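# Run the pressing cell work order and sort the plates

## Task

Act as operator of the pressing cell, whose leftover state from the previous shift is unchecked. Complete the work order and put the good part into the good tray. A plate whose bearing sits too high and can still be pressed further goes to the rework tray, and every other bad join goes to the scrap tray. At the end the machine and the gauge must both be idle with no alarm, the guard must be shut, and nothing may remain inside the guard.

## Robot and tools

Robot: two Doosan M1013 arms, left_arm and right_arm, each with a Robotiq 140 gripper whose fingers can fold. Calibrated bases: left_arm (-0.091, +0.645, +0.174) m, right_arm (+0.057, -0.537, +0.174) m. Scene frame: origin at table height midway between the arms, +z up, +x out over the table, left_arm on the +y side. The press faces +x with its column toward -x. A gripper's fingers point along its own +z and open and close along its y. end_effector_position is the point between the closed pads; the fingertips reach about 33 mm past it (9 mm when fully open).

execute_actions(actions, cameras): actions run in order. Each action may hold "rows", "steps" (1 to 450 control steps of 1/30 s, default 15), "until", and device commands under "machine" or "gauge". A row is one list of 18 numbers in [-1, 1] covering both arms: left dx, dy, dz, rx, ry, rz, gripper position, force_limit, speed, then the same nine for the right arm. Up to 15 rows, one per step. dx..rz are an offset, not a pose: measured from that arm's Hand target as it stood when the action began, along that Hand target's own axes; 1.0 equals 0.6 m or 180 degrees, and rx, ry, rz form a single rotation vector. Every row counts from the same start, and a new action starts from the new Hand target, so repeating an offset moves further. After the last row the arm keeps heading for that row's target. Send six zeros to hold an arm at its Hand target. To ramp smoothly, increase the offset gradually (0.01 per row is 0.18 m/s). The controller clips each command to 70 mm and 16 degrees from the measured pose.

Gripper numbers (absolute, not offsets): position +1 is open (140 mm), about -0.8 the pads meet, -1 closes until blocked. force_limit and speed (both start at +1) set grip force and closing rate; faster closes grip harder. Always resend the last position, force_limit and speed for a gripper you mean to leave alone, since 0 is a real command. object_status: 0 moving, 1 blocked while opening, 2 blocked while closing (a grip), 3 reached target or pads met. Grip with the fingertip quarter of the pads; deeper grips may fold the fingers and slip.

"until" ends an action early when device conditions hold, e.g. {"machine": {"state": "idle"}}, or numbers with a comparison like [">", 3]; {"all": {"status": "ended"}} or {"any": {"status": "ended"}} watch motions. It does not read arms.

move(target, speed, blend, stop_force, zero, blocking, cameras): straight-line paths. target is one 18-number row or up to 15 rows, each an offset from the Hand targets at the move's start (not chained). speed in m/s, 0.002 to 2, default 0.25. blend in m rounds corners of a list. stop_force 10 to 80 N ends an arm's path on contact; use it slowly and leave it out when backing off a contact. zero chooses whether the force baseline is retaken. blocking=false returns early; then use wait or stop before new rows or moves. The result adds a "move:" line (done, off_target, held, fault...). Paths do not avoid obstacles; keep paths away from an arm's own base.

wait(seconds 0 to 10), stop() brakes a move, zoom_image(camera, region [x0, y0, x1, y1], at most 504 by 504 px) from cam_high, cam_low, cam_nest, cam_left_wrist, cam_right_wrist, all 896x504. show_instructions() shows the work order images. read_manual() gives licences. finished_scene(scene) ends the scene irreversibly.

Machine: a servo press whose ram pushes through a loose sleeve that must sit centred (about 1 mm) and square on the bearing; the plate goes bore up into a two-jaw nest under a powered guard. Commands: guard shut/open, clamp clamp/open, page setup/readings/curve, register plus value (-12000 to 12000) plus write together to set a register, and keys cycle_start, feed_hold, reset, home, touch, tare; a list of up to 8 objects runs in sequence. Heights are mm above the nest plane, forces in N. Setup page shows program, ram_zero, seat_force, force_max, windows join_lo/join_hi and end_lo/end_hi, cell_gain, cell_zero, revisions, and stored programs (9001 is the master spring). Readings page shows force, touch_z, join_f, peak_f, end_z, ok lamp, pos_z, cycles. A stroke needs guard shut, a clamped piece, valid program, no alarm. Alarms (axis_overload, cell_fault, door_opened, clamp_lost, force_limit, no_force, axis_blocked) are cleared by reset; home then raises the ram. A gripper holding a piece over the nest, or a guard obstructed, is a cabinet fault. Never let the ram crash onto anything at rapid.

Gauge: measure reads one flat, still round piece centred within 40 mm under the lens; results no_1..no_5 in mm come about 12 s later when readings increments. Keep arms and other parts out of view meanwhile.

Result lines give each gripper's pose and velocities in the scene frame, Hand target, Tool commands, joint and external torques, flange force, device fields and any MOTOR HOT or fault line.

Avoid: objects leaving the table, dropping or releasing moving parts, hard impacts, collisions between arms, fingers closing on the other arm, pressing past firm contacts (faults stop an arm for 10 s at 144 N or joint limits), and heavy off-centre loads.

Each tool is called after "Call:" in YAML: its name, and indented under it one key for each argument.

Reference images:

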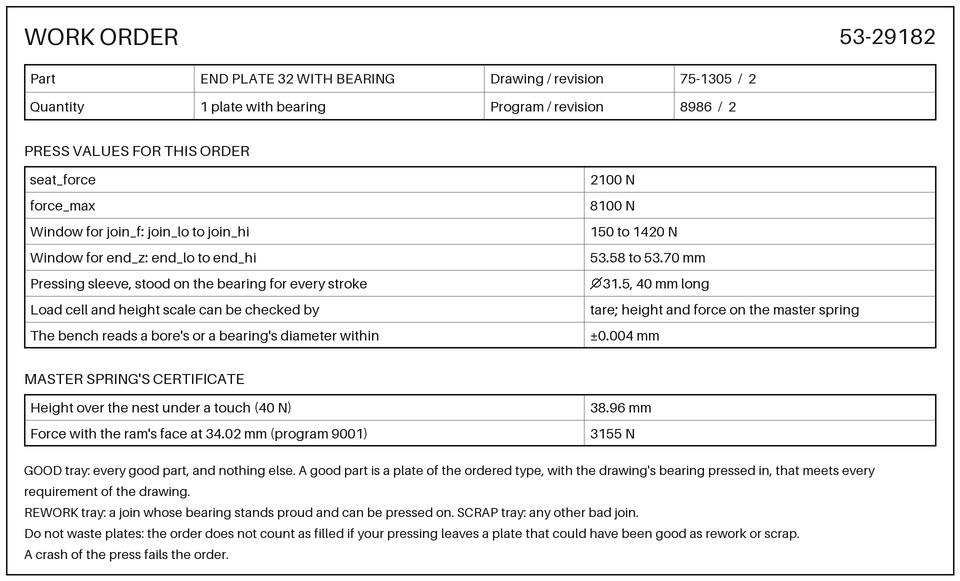

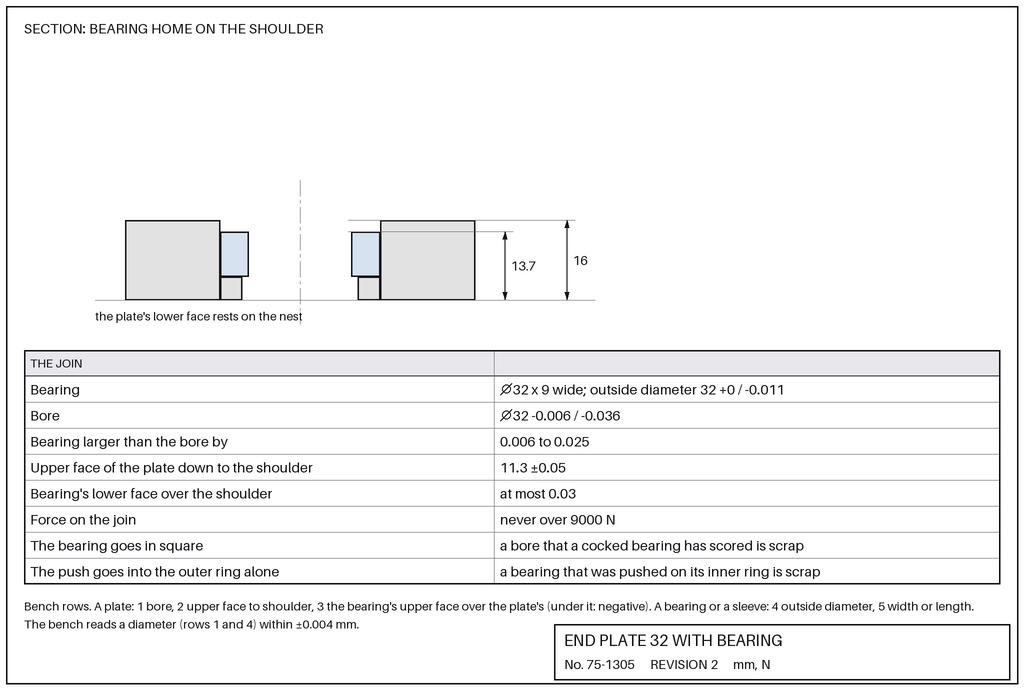

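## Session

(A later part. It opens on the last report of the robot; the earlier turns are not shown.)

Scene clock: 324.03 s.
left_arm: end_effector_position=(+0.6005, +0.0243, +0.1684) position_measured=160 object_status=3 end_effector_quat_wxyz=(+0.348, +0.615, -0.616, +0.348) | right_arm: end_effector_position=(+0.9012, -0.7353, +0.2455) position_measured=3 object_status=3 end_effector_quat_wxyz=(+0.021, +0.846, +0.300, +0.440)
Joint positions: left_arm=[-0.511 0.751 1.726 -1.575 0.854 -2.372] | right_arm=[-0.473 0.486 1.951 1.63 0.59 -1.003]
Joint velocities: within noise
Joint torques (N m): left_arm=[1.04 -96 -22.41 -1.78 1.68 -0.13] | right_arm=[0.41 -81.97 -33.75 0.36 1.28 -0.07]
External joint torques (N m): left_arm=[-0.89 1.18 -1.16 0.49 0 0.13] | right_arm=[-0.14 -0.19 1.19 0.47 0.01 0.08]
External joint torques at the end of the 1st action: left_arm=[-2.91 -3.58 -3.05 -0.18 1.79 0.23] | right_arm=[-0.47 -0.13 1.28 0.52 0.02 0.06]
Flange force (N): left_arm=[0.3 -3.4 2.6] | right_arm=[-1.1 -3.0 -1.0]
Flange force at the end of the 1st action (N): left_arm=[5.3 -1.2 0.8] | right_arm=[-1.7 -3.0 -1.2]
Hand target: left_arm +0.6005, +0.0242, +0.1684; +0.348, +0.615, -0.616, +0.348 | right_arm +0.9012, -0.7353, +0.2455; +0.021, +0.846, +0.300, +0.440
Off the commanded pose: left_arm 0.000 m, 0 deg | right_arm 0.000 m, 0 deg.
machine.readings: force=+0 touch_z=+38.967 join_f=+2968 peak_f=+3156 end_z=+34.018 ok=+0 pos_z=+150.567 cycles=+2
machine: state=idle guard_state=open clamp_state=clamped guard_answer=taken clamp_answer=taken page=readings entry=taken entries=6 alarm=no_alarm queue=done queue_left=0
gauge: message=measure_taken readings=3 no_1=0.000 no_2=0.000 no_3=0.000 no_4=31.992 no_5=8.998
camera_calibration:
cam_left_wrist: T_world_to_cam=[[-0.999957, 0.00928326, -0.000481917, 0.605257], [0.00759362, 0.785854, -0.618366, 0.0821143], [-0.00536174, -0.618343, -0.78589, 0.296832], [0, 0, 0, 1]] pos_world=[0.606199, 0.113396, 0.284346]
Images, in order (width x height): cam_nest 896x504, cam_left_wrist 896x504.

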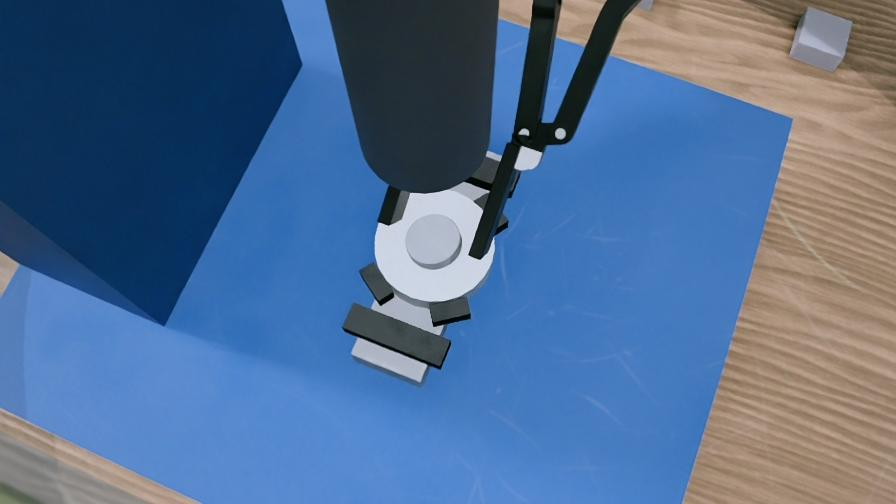

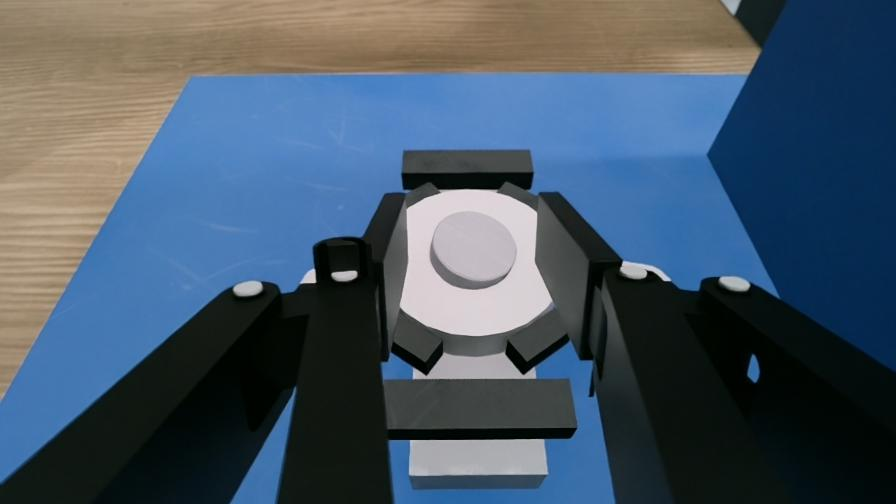

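Call:
execute_actions:
  actions:
    - {"rows":[[0,0,0,0,0,0,-1,-1,-1,0,0,0,0,0,0,1,1,1]],"steps":60}
  cameras: ["cam_nest","cam_left_wrist"]

Call:
zoom_image:
  camera: "cam_left_wrist"
  region: [420, 180, 530, 310]

Call:
move:
  target: [0.0057,0,-0.0034,0,0,0,-1,-1,-1,0,0,0,0,0,0,1,1,1]
  speed: 0.01
  cameras: ["cam_nest","cam_left_wrist"]

Call:
zoom_image:
  camera: "cam_nest"
  region: [396, 180, 476, 280]

Call:
zoom_image:
  camera: "cam_left_wrist"
  region: [420, 180, 530, 310]

Scene clock: 326.87 s.
left_arm: end_effector_position=(+0.6005, +0.0242, +0.1684) position_measured=185 object_status=2 end_effector_quat_wxyz=(+0.348, +0.615, -0.616, +0.348) | right_arm: end_effector_position=(+0.9012, -0.7353, +0.2455) position_measured=3 object_status=3 end_effector_quat_wxyz=(+0.021, +0.846, +0.300, +0.440)
Joint positions: left_arm=[-0.511 0.751 1.726 -1.575 0.854 -2.372] | right_arm=[-0.473 0.486 1.951 1.63 0.59 -1.003]
Joint velocities: within noise
Joint torques (N m): left_arm=[5.27 -94.48 -27.64 -3.53 -1.6 0.01] | right_arm=[0.89 -82.01 -33.68 0.37 1.28 -0.01]
External joint torques (N m): left_arm=[-5.24 -0.18 4.06 2.21 3.28 -0.01] | right_arm=[-0.92 -0.23 1.12 0.48 0 0.02]
Flange force (N): left_arm=[1.6 7.1 -2.5] | right_arm=[-2.0 -2.5 -1.5]
Hand target: left_arm +0.6005, +0.0242, +0.1684; +0.348, +0.615, -0.616, +0.348 | right_arm +0.9012, -0.7353, +0.2455; +0.021, +0.846, +0.300, +0.440
Off the commanded pose: left_arm 0.000 m, 0 deg | right_arm 0.000 m, 0 deg.
machine.readings: force=+0 touch_z=+38.967 join_f=+2968 peak_f=+3156 end_z=+34.018 ok=+0 pos_z=+150.567 cycles=+2
machine: state=idle guard_state=open clamp_state=clamped guard_answer=taken clamp_answer=taken page=readings entry=taken entries=6 alarm=no_alarm queue=done queue_left=0
gauge: message=measure_taken readings=3 no_1=0.000 no_2=0.000 no_3=0.000 no_4=31.992 no_5=8.998
camera_calibration:
cam_left_wrist: T_world_to_cam=[[-0.999957, 0.00928326, -0.000481917, 0.605257], [0.00759362, 0.785854, -0.618366, 0.0821143], [-0.00536174, -0.618343, -0.78589, 0.296832], [0, 0, 0, 1]] pos_world=[0.606199, 0.113396, 0.284346]
Images, in order (width x height): cam_nest 896x504, cam_left_wrist 896x504.

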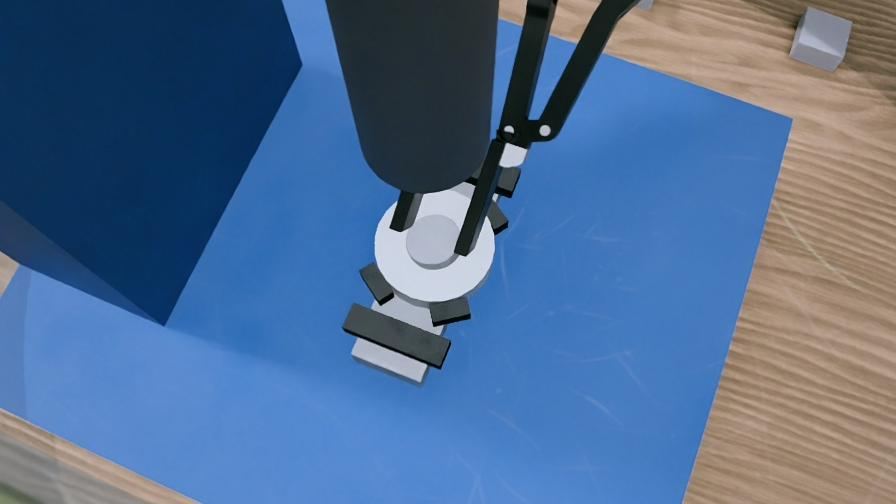

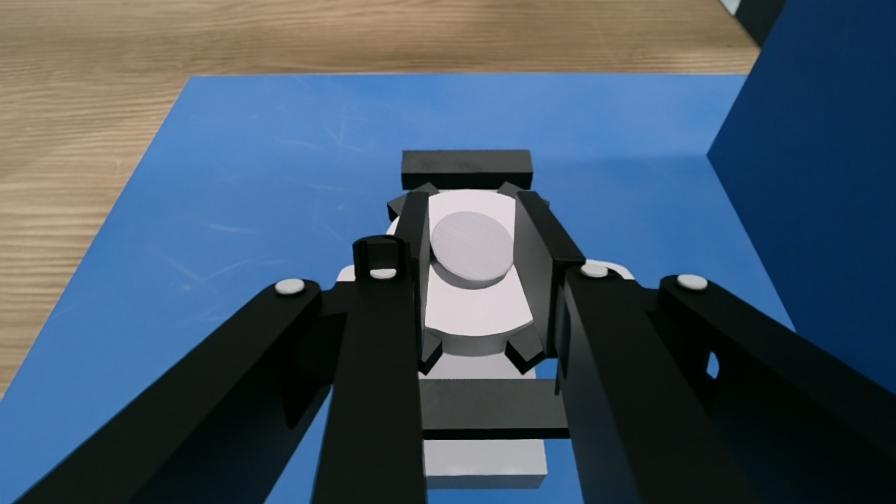

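Scaled by 3.877 from the camera's 896x504 image, which has a finer 1280x720 frame.

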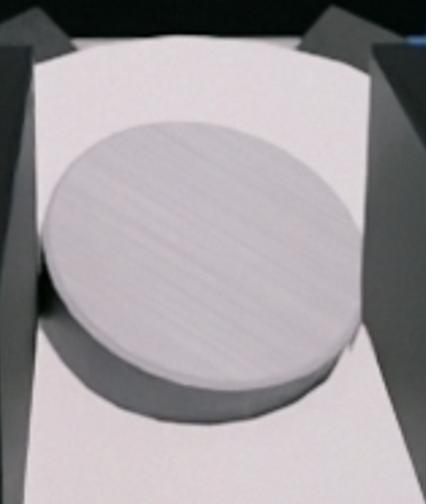

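Scene clock: 327.57 s.
left_arm: end_effector_position=(+0.6005, +0.0243, +0.1723) position_measured=185 object_status=2 end_effector_quat_wxyz=(+0.348, +0.615, -0.616, +0.348) | right_arm: end_effector_position=(+0.9012, -0.7353, +0.2455) position_measured=3 object_status=3 end_effector_quat_wxyz=(+0.021, +0.846, +0.300, +0.440)
Joint positions: left_arm=[-0.511 0.746 1.726 -1.571 0.854 -2.379] | right_arm=[-0.473 0.486 1.951 1.63 0.59 -1.003]
Joint velocities: within noise
Joint torques (N m): left_arm=[1.09 -97.05 -22.75 -1.53 1.92 -0.05] | right_arm=[0.64 -81.9 -33.74 0.34 1.3 -0.02]
External joint torques (N m): left_arm=[-1.09 2.53 -1.01 0.22 -0.25 0.05] | right_arm=[-0.73 0.09 1.22 0.51 -0.03 0.04]
Flange force (N): left_arm=[-0.8 -3.8 4.5] | right_arm=[-2.1 -2.7 -0.9]
Hand target: left_arm +0.6005, +0.0242, +0.1723; +0.348, +0.615, -0.616, +0.348 | right_arm +0.9012, -0.7353, +0.2455; +0.021, +0.846, +0.300, +0.440
Off the commanded pose: left_arm 0.000 m, 0 deg | right_arm 0.000 m, 0 deg.
machine.readings: force=+0 touch_z=+38.967 join_f=+2968 peak_f=+3156 end_z=+34.018 ok=+0 pos_z=+150.567 cycles=+2
machine: state=idle guard_state=open clamp_state=clamped guard_answer=taken clamp_answer=taken page=readings entry=taken entries=6 alarm=no_alarm queue=done queue_left=0
gauge: message=measure_taken readings=3 no_1=0.000 no_2=0.000 no_3=0.000 no_4=31.992 no_5=8.998
move: done
camera_calibration:
cam_left_wrist: T_world_to_cam=[[-0.999958, 0.0091432, -0.000497726, 0.60528], [0.00749365, 0.785893, -0.618317, 0.0845684], [-0.00526224, -0.618295, -0.785929, 0.299842], [0, 0, 0, 1]] pos_world=[0.606198, 0.113395, 0.288246]
Images, in order (width x height): cam_nest 896x504, cam_left_wrist 896x504.

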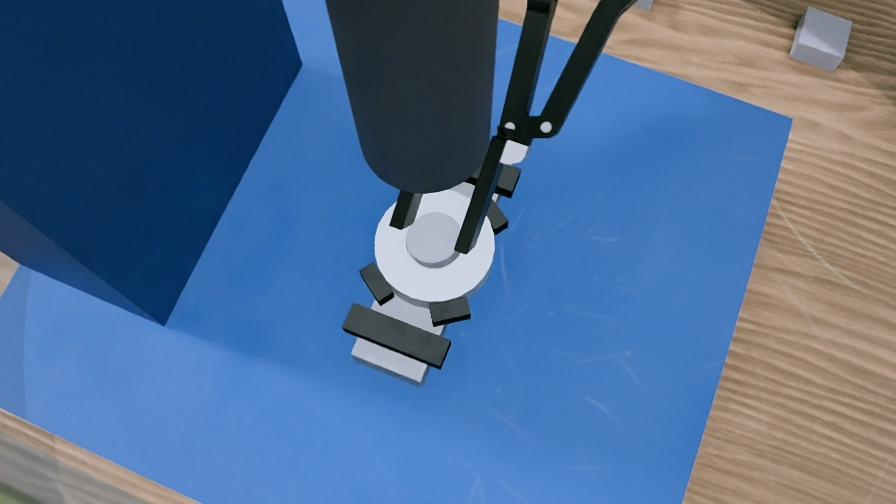

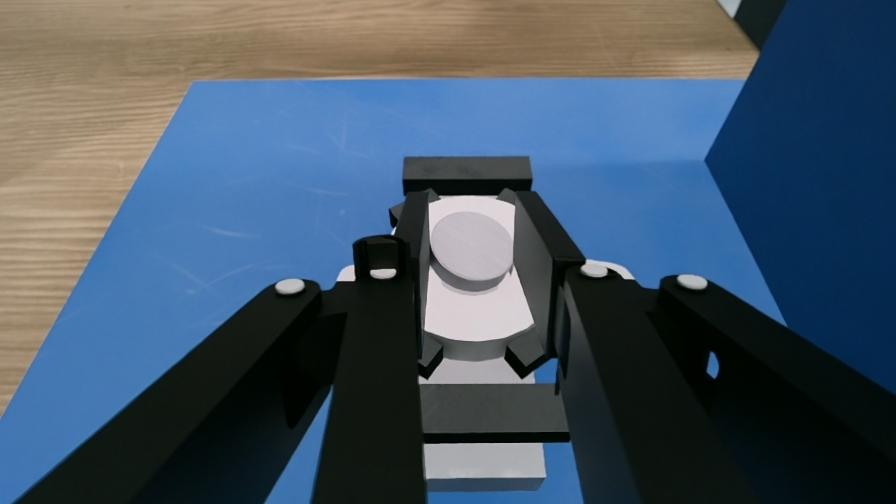

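Scaled by 5.040 from the camera's 896x504 image, which has a finer 1280x720 frame.

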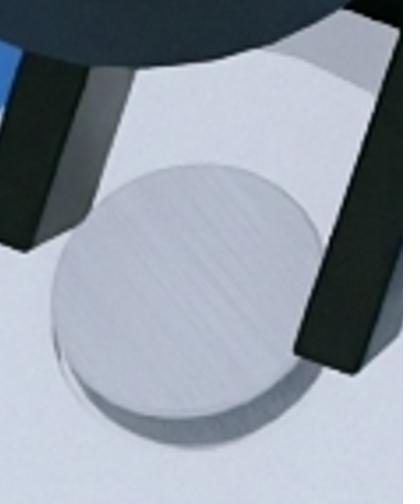

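Scaled by 3.877 from the camera's 896x504 image, which has a finer 1280x720 frame.

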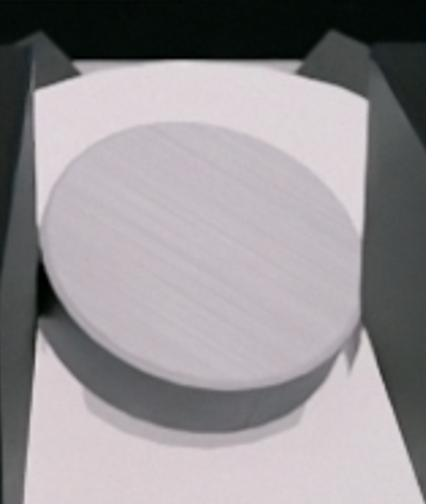

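Call:
execute_actions:
  actions:
    - {"rows":[[0,0,0,0,0,0,-0.98,0.3,-1,0,0,0,0,0,0,1,1,1]],"steps":60}
  cameras: ["cam_nest","cam_left_wrist"]

Call:
zoom_image:
  camera: "cam_nest"
  region: [396, 180, 476, 280]

Call:
zoom_image:
  camera: "cam_left_wrist"
  region: [420, 180, 530, 310]

Scene clock: 330.23 s.
left_arm: end_effector_position=(+0.6005, +0.0242, +0.1723) position_measured=204 object_status=2 end_effector_quat_wxyz=(+0.348, +0.615, -0.616, +0.348) | right_arm: end_effector_position=(+0.9012, -0.7353, +0.2455) position_measured=3 object_status=3 end_effector_quat_wxyz=(+0.021, +0.846, +0.300, +0.440)
Joint positions: left_arm=[-0.511 0.746 1.726 -1.571 0.854 -2.379] | right_arm=[-0.473 0.486 1.951 1.63 0.59 -1.003]
Joint velocities: within noise
Joint torques (N m): left_arm=[-79.82 -49.84 30.37 16.68 21.12 -0.94] | right_arm=[0.6 -82.18 -33.74 0.35 1.28 -0.02]
External joint torques (N m): left_arm=[79.73 -44.66 -54.2 -18.01 -19.45 0.94] | right_arm=[-0.45 -0.04 1.22 0.49 0 0.03]
Flange force (N): left_arm=[12.8 -83.2 -51.0] | right_arm=[-1.7 -2.9 -0.9]
Hand target: left_arm +0.6005, +0.0242, +0.1723; +0.348, +0.615, -0.616, +0.348 | right_arm +0.9012, -0.7353, +0.2455; +0.021, +0.846, +0.300, +0.440
Off the commanded pose: left_arm 0.000 m, 0 deg | right_arm 0.000 m, 0 deg.
machine.readings: force=+0 touch_z=+38.967 join_f=+2968 peak_f=+3156 end_z=+34.018 ok=+0 pos_z=+150.567 cycles=+2
machine: state=idle guard_state=open clamp_state=clamped guard_answer=taken clamp_answer=taken page=readings entry=taken entries=6 alarm=no_alarm queue=done queue_left=0
gauge: message=measure_taken readings=3 no_1=0.000 no_2=0.000 no_3=0.000 no_4=31.992 no_5=8.998
camera_calibration:
cam_left_wrist: T_world_to_cam=[[-0.999957, 0.00928326, -0.000481917, 0.605259], [0.00759362, 0.785854, -0.618366, 0.0845877], [-0.00536174, -0.618343, -0.78589, 0.299976], [0, 0, 0, 1]] pos_world=[0.606199, 0.113396, 0.288346]
Images, in order (width x height): cam_nest 896x504, cam_left_wrist 896x504.

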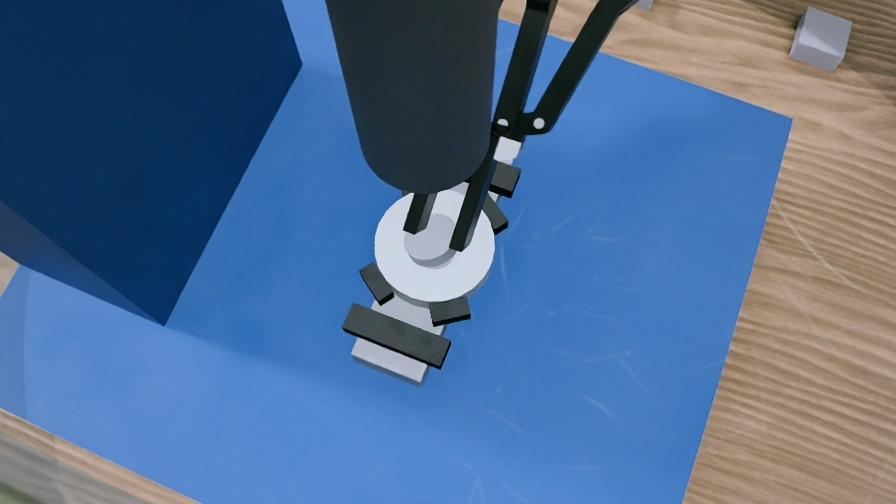

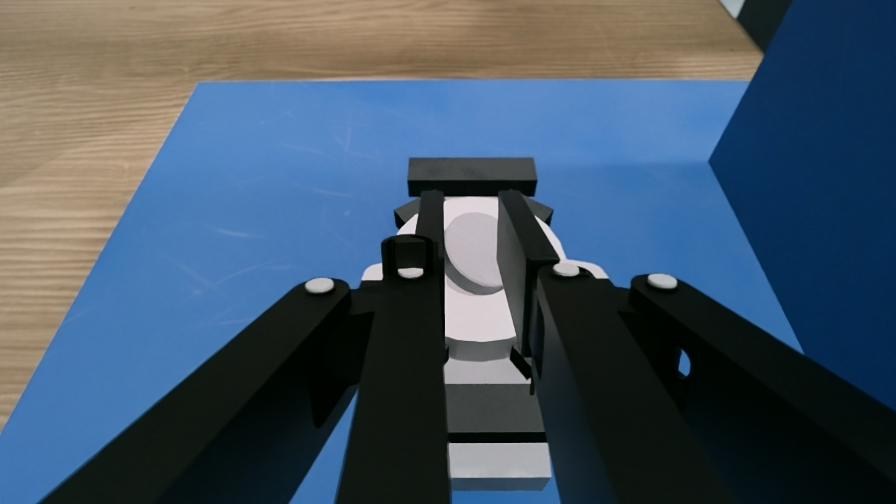

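Scaled by 5.040 from the camera's 896x504 image, which has a finer 1280x720 frame.

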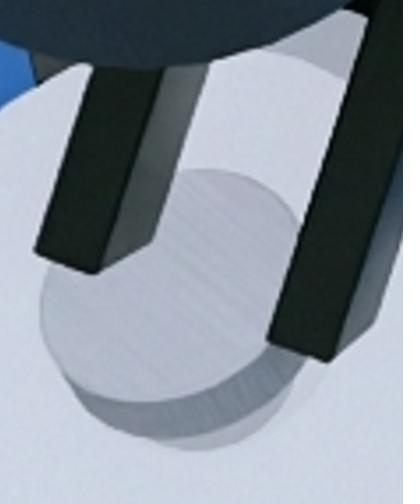

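Scaled by 3.877 from the camera's 896x504 image, which has a finer 1280x720 frame.

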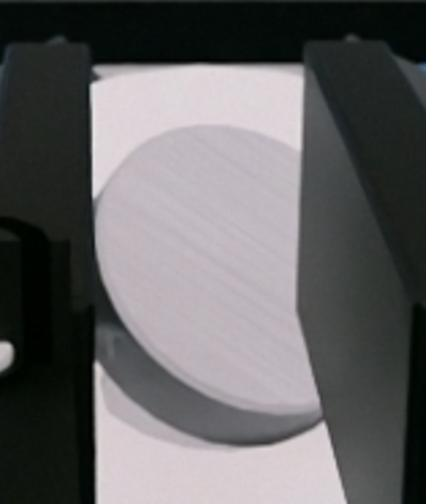

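Call:
execute_actions:
  actions:
    - {"rows":[[0,0,0,0,0,0,-0.25,-1,-1,0,0,0,0,0,0,1,1,1]],"steps":45}
  cameras: ["cam_nest","cam_left_wrist"]

Call:
zoom_image:
  camera: "cam_nest"
  region: [396, 180, 476, 280]

Call:
zoom_image:
  camera: "cam_left_wrist"
  region: [400, 180, 550, 330]

Scene clock: 332.47 s.
left_arm: end_effector_position=(+0.6005, +0.0242, +0.1724) position_measured=160 object_status=3 end_effector_quat_wxyz=(+0.348, +0.615, -0.616, +0.348) | right_arm: end_effector_position=(+0.9012, -0.7353, +0.2455) position_measured=3 object_status=3 end_effector_quat_wxyz=(+0.021, +0.846, +0.300, +0.440)
Joint positions: left_arm=[-0.511 0.746 1.726 -1.571 0.854 -2.379] | right_arm=[-0.473 0.486 1.951 1.63 0.59 -1.003]
Joint velocities: within noise
Joint torques (N m): left_arm=[0.85 -95.47 -22.63 -1.69 1.66 -0.09] | right_arm=[0.66 -81.98 -33.81 0.37 1.3 -0.03]
External joint torques (N m): left_arm=[-0.96 1.05 -1.11 0.37 0 0.09] | right_arm=[-0.49 -0.12 1.3 0.46 -0.01 0.04]
Flange force (N): left_arm=[0.4 -3.0 2.6] | right_arm=[-1.7 -2.9 -1.2]
Hand target: left_arm +0.6005, +0.0242, +0.1723; +0.348, +0.615, -0.616, +0.348 | right_arm +0.9012, -0.7353, +0.2455; +0.021, +0.846, +0.300, +0.440
Off the commanded pose: left_arm 0.000 m, 0 deg | right_arm 0.000 m, 0 deg.
machine.readings: force=+0 touch_z=+38.967 join_f=+2968 peak_f=+3156 end_z=+34.018 ok=+0 pos_z=+150.567 cycles=+2
machine: state=idle guard_state=open clamp_state=clamped guard_answer=taken clamp_answer=taken page=readings entry=taken entries=6 alarm=no_alarm queue=done queue_left=0
gauge: message=measure_taken readings=3 no_1=0.000 no_2=0.000 no_3=0.000 no_4=31.992 no_5=8.998
camera_calibration:
cam_left_wrist: T_world_to_cam=[[-0.999957, 0.00928326, -0.000481917, 0.60526], [0.00759362, 0.785854, -0.618366, 0.0846663], [-0.00536174, -0.618343, -0.78589, 0.299914], [0, 0, 0, 1]] pos_world=[0.606199, 0.113296, 0.288346]
Images, in order (width x height): cam_nest 896x504, cam_left_wrist 896x504.

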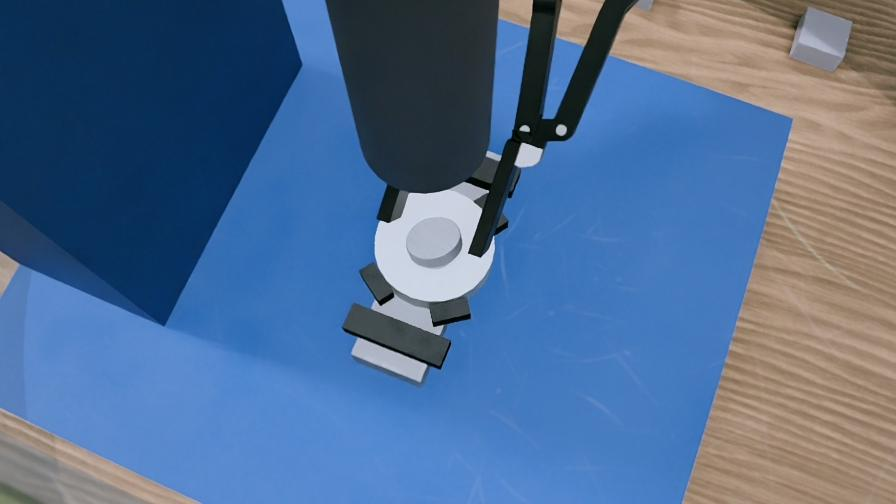

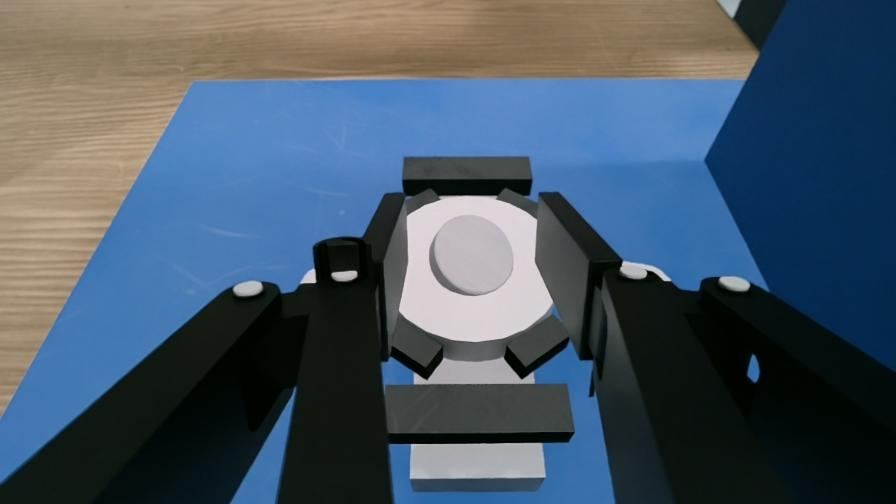

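Scaled by 5.040 from the camera's 896x504 image, which has a finer 1280x720 frame.

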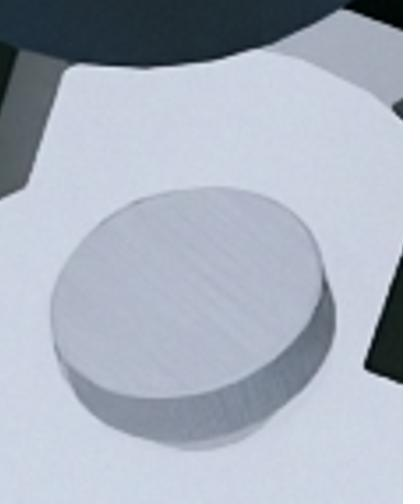

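Scaled by 3.360 from the camera's 896x504 image, which has a finer 1280x720 frame.

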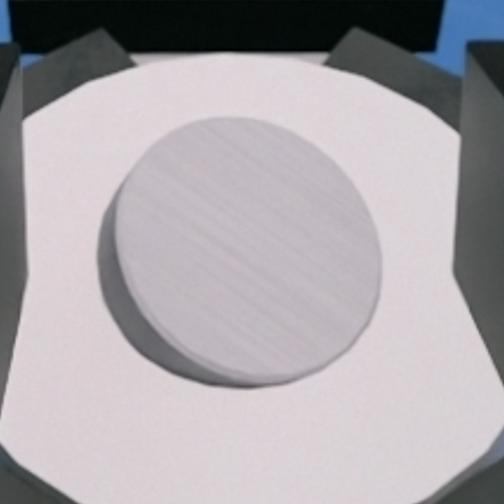

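Call:
move:
  target: [-0.0057,0,0.0034,0,0,0,-0.25,-1,-1,0,0,0,0,0,0,1,1,1]
  speed: 0.01
  cameras: []

Call:
execute_actions:
  actions:
    - {"rows":[[0,0,0,0,0,0,-1,-1,-1,0,0,0,0,0,0,1,1,1]],"steps":60}
  cameras: ["cam_nest","cam_left_wrist"]

Call:
zoom_image:
  camera: "cam_left_wrist"
  region: [400, 180, 550, 330]

Call:
zoom_image:
  camera: "cam_nest"
  region: [396, 180, 476, 280]

Scene clock: 333.97 s.
left_arm: end_effector_position=(+0.6005, +0.0242, +0.1684) position_measured=160 object_status=3 end_effector_quat_wxyz=(+0.348, +0.615, -0.616, +0.348) | right_arm: end_effector_position=(+0.9012, -0.7353, +0.2455) position_measured=3 object_status=3 end_effector_quat_wxyz=(+0.021, +0.846, +0.300, +0.440)
Joint positions: left_arm=[-0.511 0.751 1.726 -1.575 0.854 -2.372] | right_arm=[-0.473 0.486 1.951 1.63 0.59 -1.003]
Joint velocities: within noise
Joint torques (N m): left_arm=[1.09 -94.11 -22.4 -1.71 1.67 0.02] | right_arm=[0.78 -81.87 -33.73 0.33 1.28 -0.07]
External joint torques (N m): left_arm=[-0.92 -0.66 -1.27 0.4 -0.01 -0.03] | right_arm=[-0.77 -1.04 0.95 0.53 0.01 0.08]
Flange force (N): left_arm=[2.2 -2.0 0.9] | right_arm=[-1.0 -2.7 -2.4]
Hand target: left_arm +0.6005, +0.0242, +0.1684; +0.348, +0.615, -0.616, +0.348 | right_arm +0.9012, -0.7353, +0.2455; +0.021, +0.846, +0.300, +0.440
Off the commanded pose: left_arm 0.000 m, 0 deg | right_arm 0.000 m, 0 deg.
machine.readings: force=+0 touch_z=+38.967 join_f=+2968 peak_f=+3156 end_z=+34.018 ok=+0 pos_z=+150.567 cycles=+2
machine: state=idle guard_state=open clamp_state=clamped guard_answer=taken clamp_answer=taken page=readings entry=taken entries=6 alarm=no_alarm queue=done queue_left=0
gauge: message=measure_taken readings=3 no_1=0.000 no_2=0.000 no_3=0.000 no_4=31.992 no_5=8.998
move: done
No camera images: "cameras" was empty.

Scene clock: 336.17 s.
left_arm: end_effector_position=(+0.6005, +0.0242, +0.1684) position_measured=189 object_status=2 end_effector_quat_wxyz=(+0.348, +0.615, -0.616, +0.348) | right_arm: end_effector_position=(+0.9012, -0.7353, +0.2455) position_measured=3 object_status=3 end_effector_quat_wxyz=(+0.021, +0.846, +0.300, +0.440)
Joint positions: left_arm=[-0.511 0.751 1.726 -1.575 0.854 -2.372] | right_arm=[-0.473 0.486 1.951 1.63 0.59 -1.003]
Joint velocities: within noise
Joint torques (N m): left_arm=[-16.92 -86.55 -4.54 4.44 7.97 -0.5] | right_arm=[0.38 -81.9 -33.73 0.35 1.25 0]
External joint torques (N m): left_arm=[17.51 -8.25 -19.09 -5.73 -6.31 0.5] | right_arm=[-0.45 -0.29 1.14 0.5 0.02 0.02]
Flange force (N): left_arm=[4.1 -30.5 -0.6] | right_arm=[-1.5 -2.9 -1.2]
Hand target: left_arm +0.6005, +0.0242, +0.1684; +0.348, +0.615, -0.616, +0.348 | right_arm +0.9012, -0.7353, +0.2455; +0.021, +0.846, +0.300, +0.440
Off the commanded pose: left_arm 0.000 m, 0 deg | right_arm 0.000 m, 0 deg.
machine.readings: force=+0 touch_z=+38.967 join_f=+2968 peak_f=+3156 end_z=+34.018 ok=+0 pos_z=+150.567 cycles=+2
machine: state=idle guard_state=open clamp_state=clamped guard_answer=taken clamp_answer=taken page=readings entry=taken entries=6 alarm=no_alarm queue=done queue_left=0
gauge: message=measure_taken readings=3 no_1=0.000 no_2=0.000 no_3=0.000 no_4=31.992 no_5=8.998
camera_calibration:
cam_left_wrist: T_world_to_cam=[[-0.999957, 0.00928326, -0.000481917, 0.605257], [0.00759362, 0.785854, -0.618366, 0.0821143], [-0.00536174, -0.618343, -0.78589, 0.296832], [0, 0, 0, 1]] pos_world=[0.606199, 0.113396, 0.284346]
Images, in order (width x height): cam_nest 896x504, cam_left_wrist 896x504.

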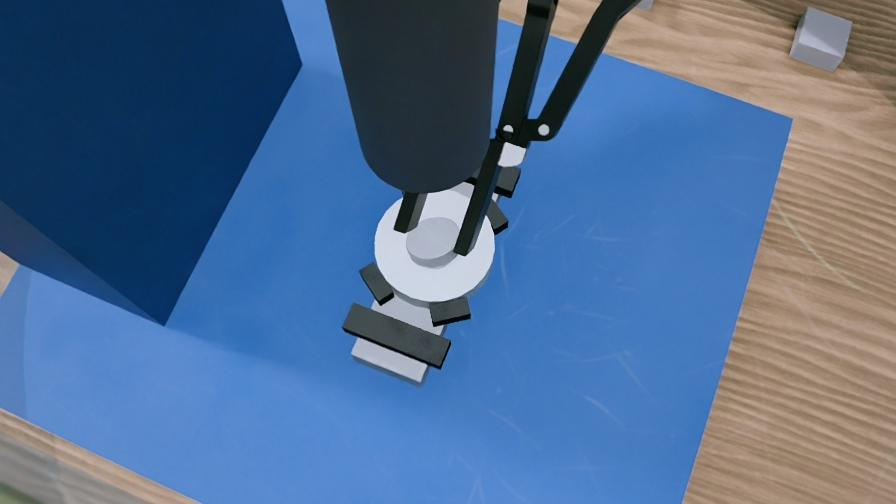

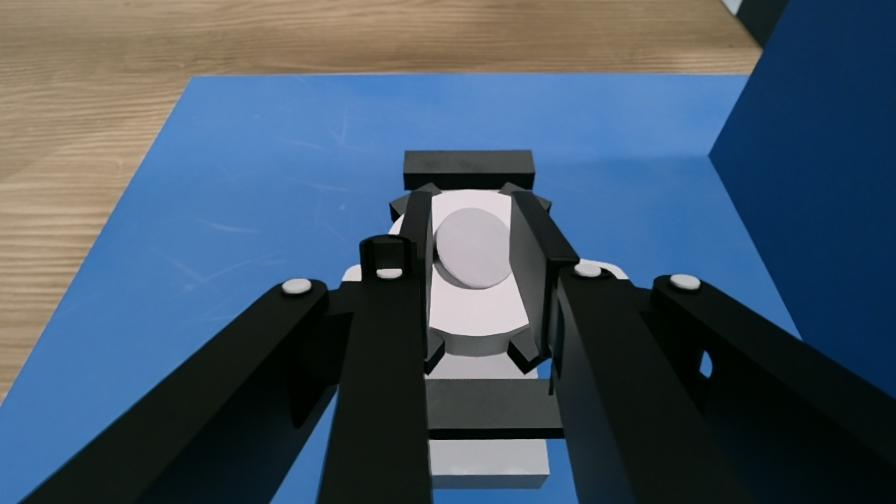

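Scaled by 3.360 from the camera's 896x504 image, which has a finer 1280x720 frame.

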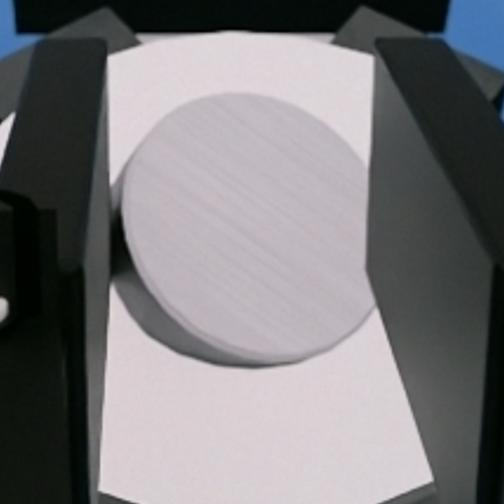

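Scaled by 5.040 from the camera's 896x504 image, which has a finer 1280x720 frame.

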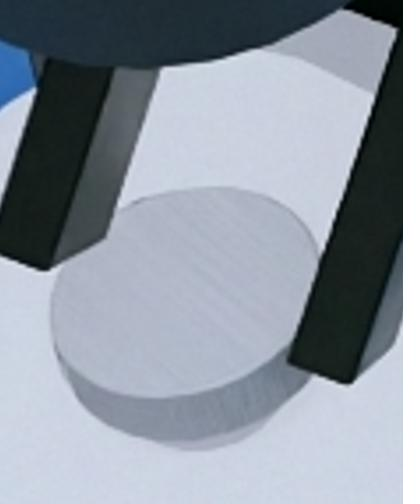

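Call:
move:
  target: [0.0007,-0.0005,-0.0004,0,0,0,-1,-1,-1,0,0,0,0,0,0,1,1,1]
  speed: 0.005
  cameras: []

Call:
move:
  target: [0.0057,0,-0.0034,0,0,0,-1,-1,-1,0,0,0,0,0,0,1,1,1]
  speed: 0.008
  cameras: ["cam_nest","cam_left_wrist"]

Call:
zoom_image:
  camera: "cam_left_wrist"
  region: [400, 180, 550, 330]

Call:
zoom_image:
  camera: "cam_nest"
  region: [396, 180, 476, 280]

Scene clock: 339.10 s.
left_arm: end_effector_position=(+0.6006, +0.0241, +0.1688) position_measured=189 object_status=2 end_effector_quat_wxyz=(+0.348, +0.615, -0.616, +0.348) | right_arm: end_effector_position=(+0.9012, -0.7353, +0.2455) position_measured=3 object_status=3 end_effector_quat_wxyz=(+0.021, +0.846, +0.300, +0.440)
Joint positions: left_arm=[-0.511 0.751 1.725 -1.574 0.854 -2.374] | right_arm=[-0.473 0.486 1.951 1.63 0.59 -1.003]
Joint velocities: within noise
Joint torques (N m): left_arm=[-15.84 -88.91 -8.63 2.97 7.48 -0.36] | right_arm=[0.76 -81.68 -33.68 0.3 1.26 -0.03]
External joint torques (N m): left_arm=[15.95 -6.15 -15.07 -4.29 -5.8 0.36] | right_arm=[-0.77 -1.13 0.83 0.56 0.02 0.04]
Flange force (N): left_arm=[2.2 -25.8 -1.9] | right_arm=[-1.0 -2.6 -2.4]
Hand target: left_arm +0.6008, +0.0242, +0.1688; +0.348, +0.615, -0.616, +0.348 | right_arm +0.9012, -0.7353, +0.2455; +0.021, +0.846, +0.300, +0.440
Off the commanded pose: left_arm 0.000 m, 0 deg | right_arm 0.000 m, 0 deg.
machine.readings: force=+0 touch_z=+38.967 join_f=+2968 peak_f=+3156 end_z=+34.018 ok=+0 pos_z=+150.567 cycles=+2
machine: state=idle guard_state=open clamp_state=clamped guard_answer=taken clamp_answer=taken page=readings entry=taken entries=6 alarm=no_alarm queue=done queue_left=0
gauge: message=measure_taken readings=3 no_1=0.000 no_2=0.000 no_3=0.000 no_4=31.992 no_5=8.998
move: done
No camera images: "cameras" was empty.

Scene clock: 339.93 s.
left_arm: end_effector_position=(+0.6009, +0.0242, +0.1730) position_measured=193 object_status=0 end_effector_quat_wxyz=(+0.348, +0.615, -0.616, +0.348) | right_arm: end_effector_position=(+0.9012, -0.7353, +0.2455) position_measured=3 object_status=3 end_effector_quat_wxyz=(+0.021, +0.846, +0.300, +0.440)
Joint positions: left_arm=[-0.511 0.746 1.725 -1.57 0.854 -2.381] | right_arm=[-0.473 0.486 1.951 1.63 0.59 -1.003]
Joint velocities: within noise
Joint torques (N m): left_arm=[-16.7 -84.21 -3.73 4.79 7.41 -0.51] | right_arm=[0.73 -82.16 -33.67 0.35 1.29 0]
External joint torques (N m): left_arm=[16.59 -10.45 -20.15 -6.11 -5.75 0.51] | right_arm=[-0.7 0.18 1.15 0.5 0 0.01]
Flange force (N): left_arm=[6.7 -29.6 -1.2] | right_arm=[-2.2 -2.5 -0.7]
Hand target: left_arm +0.6008, +0.0242, +0.1728; +0.348, +0.615, -0.616, +0.348 | right_arm +0.9012, -0.7353, +0.2455; +0.021, +0.846, +0.300, +0.440
Off the commanded pose: left_arm 0.000 m, 0 deg | right_arm 0.000 m, 0 deg.
machine.readings: force=+0 touch_z=+38.967 join_f=+2968 peak_f=+3156 end_z=+34.018 ok=+0 pos_z=+150.567 cycles=+2
machine: state=idle guard_state=open clamp_state=clamped guard_answer=taken clamp_answer=taken page=readings entry=taken entries=6 alarm=no_alarm queue=done queue_left=0
gauge: message=measure_taken readings=3 no_1=0.000 no_2=0.000 no_3=0.000 no_4=31.992 no_5=8.998
move: done
camera_calibration:
cam_left_wrist: T_world_to_cam=[[-0.999957, 0.00922065, -0.000561982, 0.60569], [0.00759277, 0.785719, -0.618537, 0.0850989], [-0.00526175, -0.618515, -0.785755, 0.300307], [0, 0, 0, 1]] pos_world=[0.606598, 0.113296, 0.288945]
Images, in order (width x height): cam_nest 896x504, cam_left_wrist 896x504.

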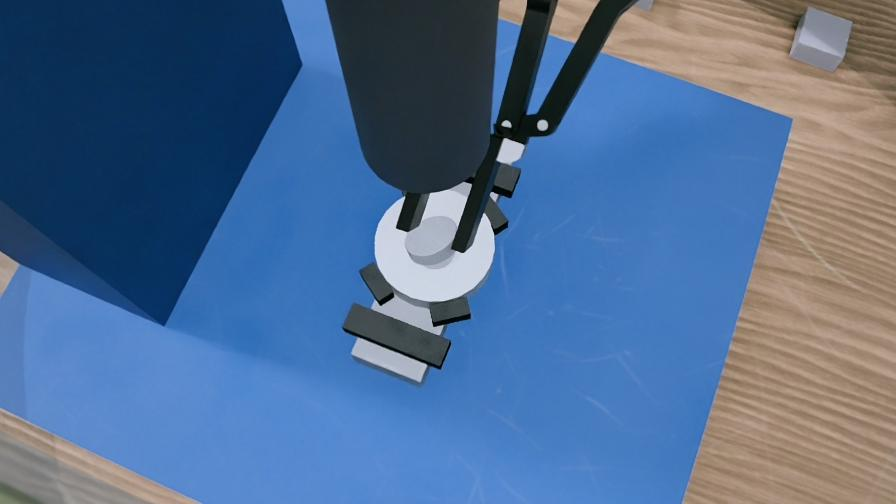

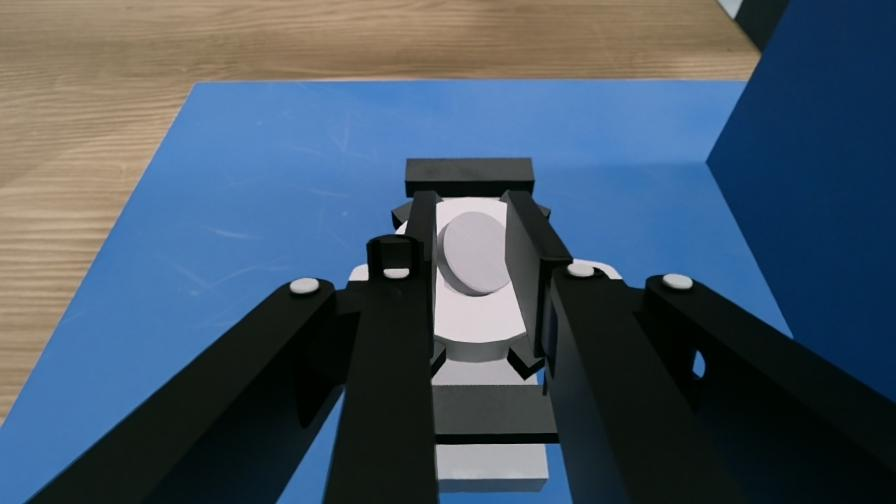

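Scaled by 3.360 from the camera's 896x504 image, which has a finer 1280x720 frame.

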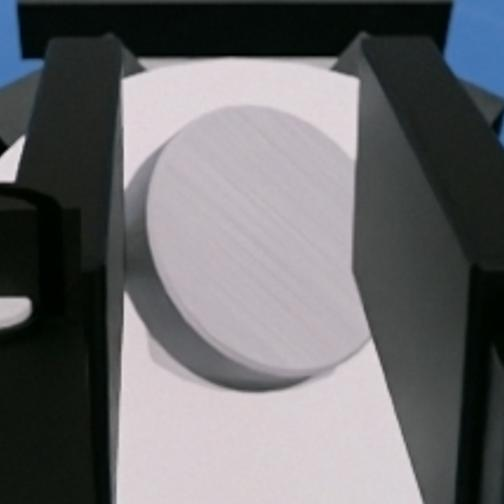

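Scaled by 5.040 from the camera's 896x504 image, which has a finer 1280x720 frame.

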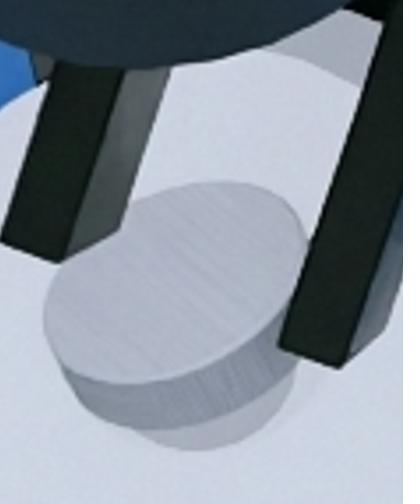

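Call:
execute_actions:
  actions:
    - {"rows":[[0,0,0,0,0,0,-0.25,-1,-1,0,0,0,0,0,0,1,1,1]],"steps":45}
  cameras: ["cam_high","cam_nest","cam_left_wrist"]

Call:
zoom_image:
  camera: "cam_nest"
  region: [396, 180, 476, 280]

Call:
zoom_image:
  camera: "cam_left_wrist"
  region: [400, 180, 550, 330]

Scene clock: 346.63 s.
left_arm: end_effector_position=(+0.6008, +0.0242, +0.1728) position_measured=160 object_status=3 end_effector_quat_wxyz=(+0.348, +0.615, -0.616, +0.348) | right_arm: end_effector_position=(+0.9012, -0.7353, +0.2455) position_measured=3 object_status=3 end_effector_quat_wxyz=(+0.021, +0.846, +0.300, +0.440)
Joint positions: left_arm=[-0.511 0.746 1.725 -1.57 0.854 -2.381] | right_arm=[-0.473 0.486 1.951 1.63 0.59 -1.003]
Joint velocities: within noise
Joint torques (N m): left_arm=[1.08 -95.92 -22.51 -1.7 1.66 -0.12] | right_arm=[0.66 -81.97 -33.75 0.32 1.24 -0.01]
External joint torques (N m): left_arm=[-0.79 1.4 -1.26 0.4 -0.01 0.12] | right_arm=[-0.66 -0.33 1.12 0.53 0.04 0.02]
Flange force (N): left_arm=[0.0 -3.7 2.9] | right_arm=[-1.8 -2.8 -1.4]
Hand target: left_arm +0.6008, +0.0242, +0.1728; +0.348, +0.615, -0.616, +0.348 | right_arm +0.9012, -0.7353, +0.2455; +0.021, +0.846, +0.300, +0.440
Off the commanded pose: left_arm 0.000 m, 0 deg | right_arm 0.000 m, 0 deg.
machine.readings: force=+0 touch_z=+38.967 join_f=+2968 peak_f=+3156 end_z=+34.018 ok=+0 pos_z=+150.567 cycles=+2
machine: state=idle guard_state=open clamp_state=clamped guard_answer=taken clamp_answer=taken page=readings entry=taken entries=6 alarm=no_alarm queue=done queue_left=0
gauge: message=measure_taken readings=3 no_1=0.000 no_2=0.000 no_3=0.000 no_4=31.992 no_5=8.998
camera_calibration:
cam_left_wrist: T_world_to_cam=[[-0.999957, 0.00928326, -0.000481917, 0.60556], [0.00759362, 0.785854, -0.618366, 0.0849732], [-0.00536174, -0.618343, -0.78589, 0.300309], [0, 0, 0, 1]] pos_world=[0.606499, 0.113296, 0.288846]
Images, in order (width x height): cam_high 896x504, cam_nest 896x504, cam_left_wrist 896x504.

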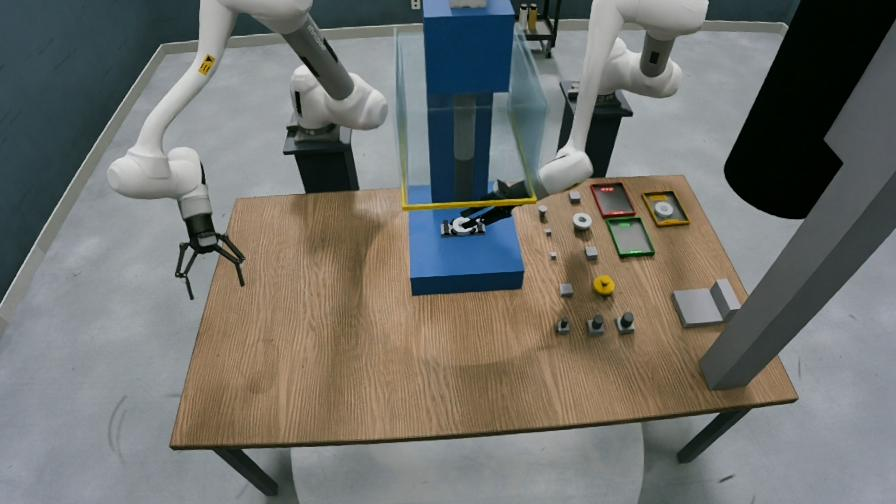

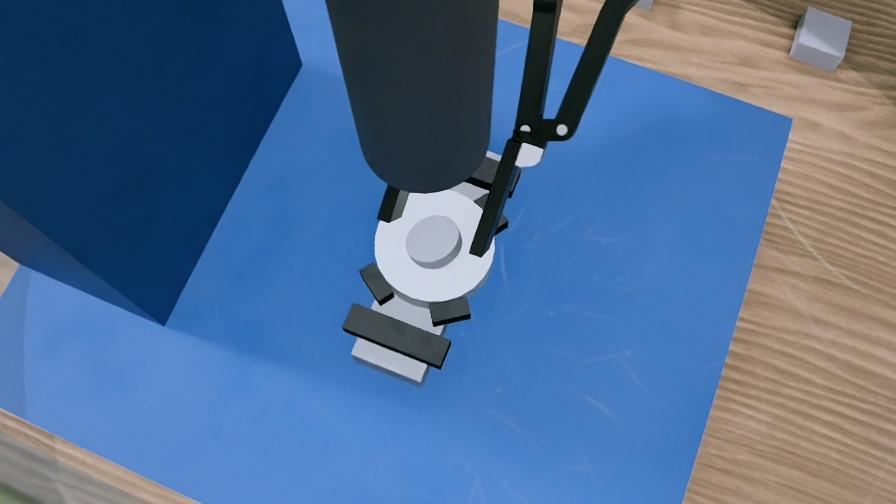

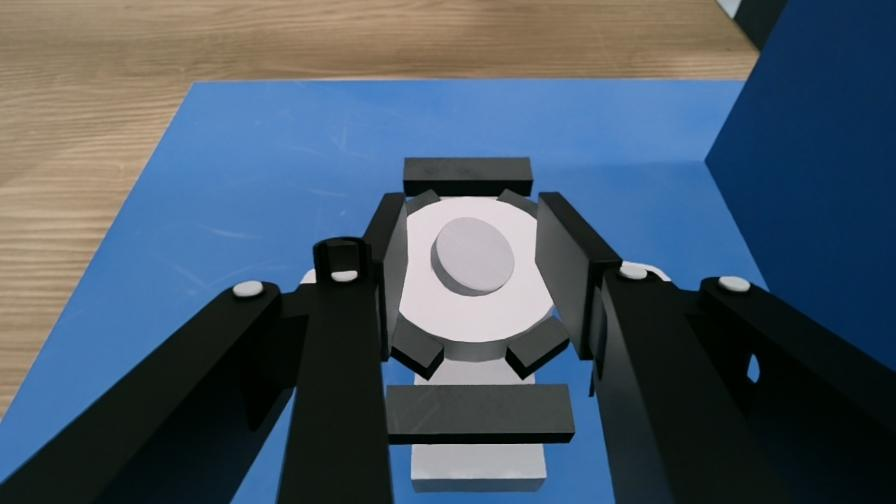

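Scaled by 5.040 from the camera's 896x504 image, which has a finer 1280x720 frame.

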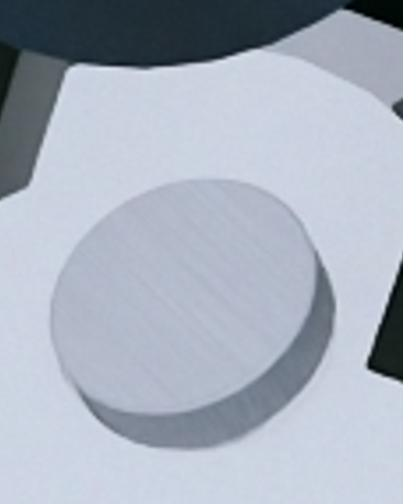

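Scaled by 3.360 from the camera's 896x504 image, which has a finer 1280x720 frame.

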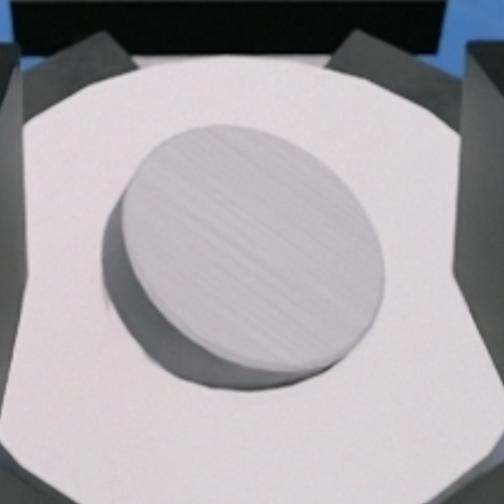

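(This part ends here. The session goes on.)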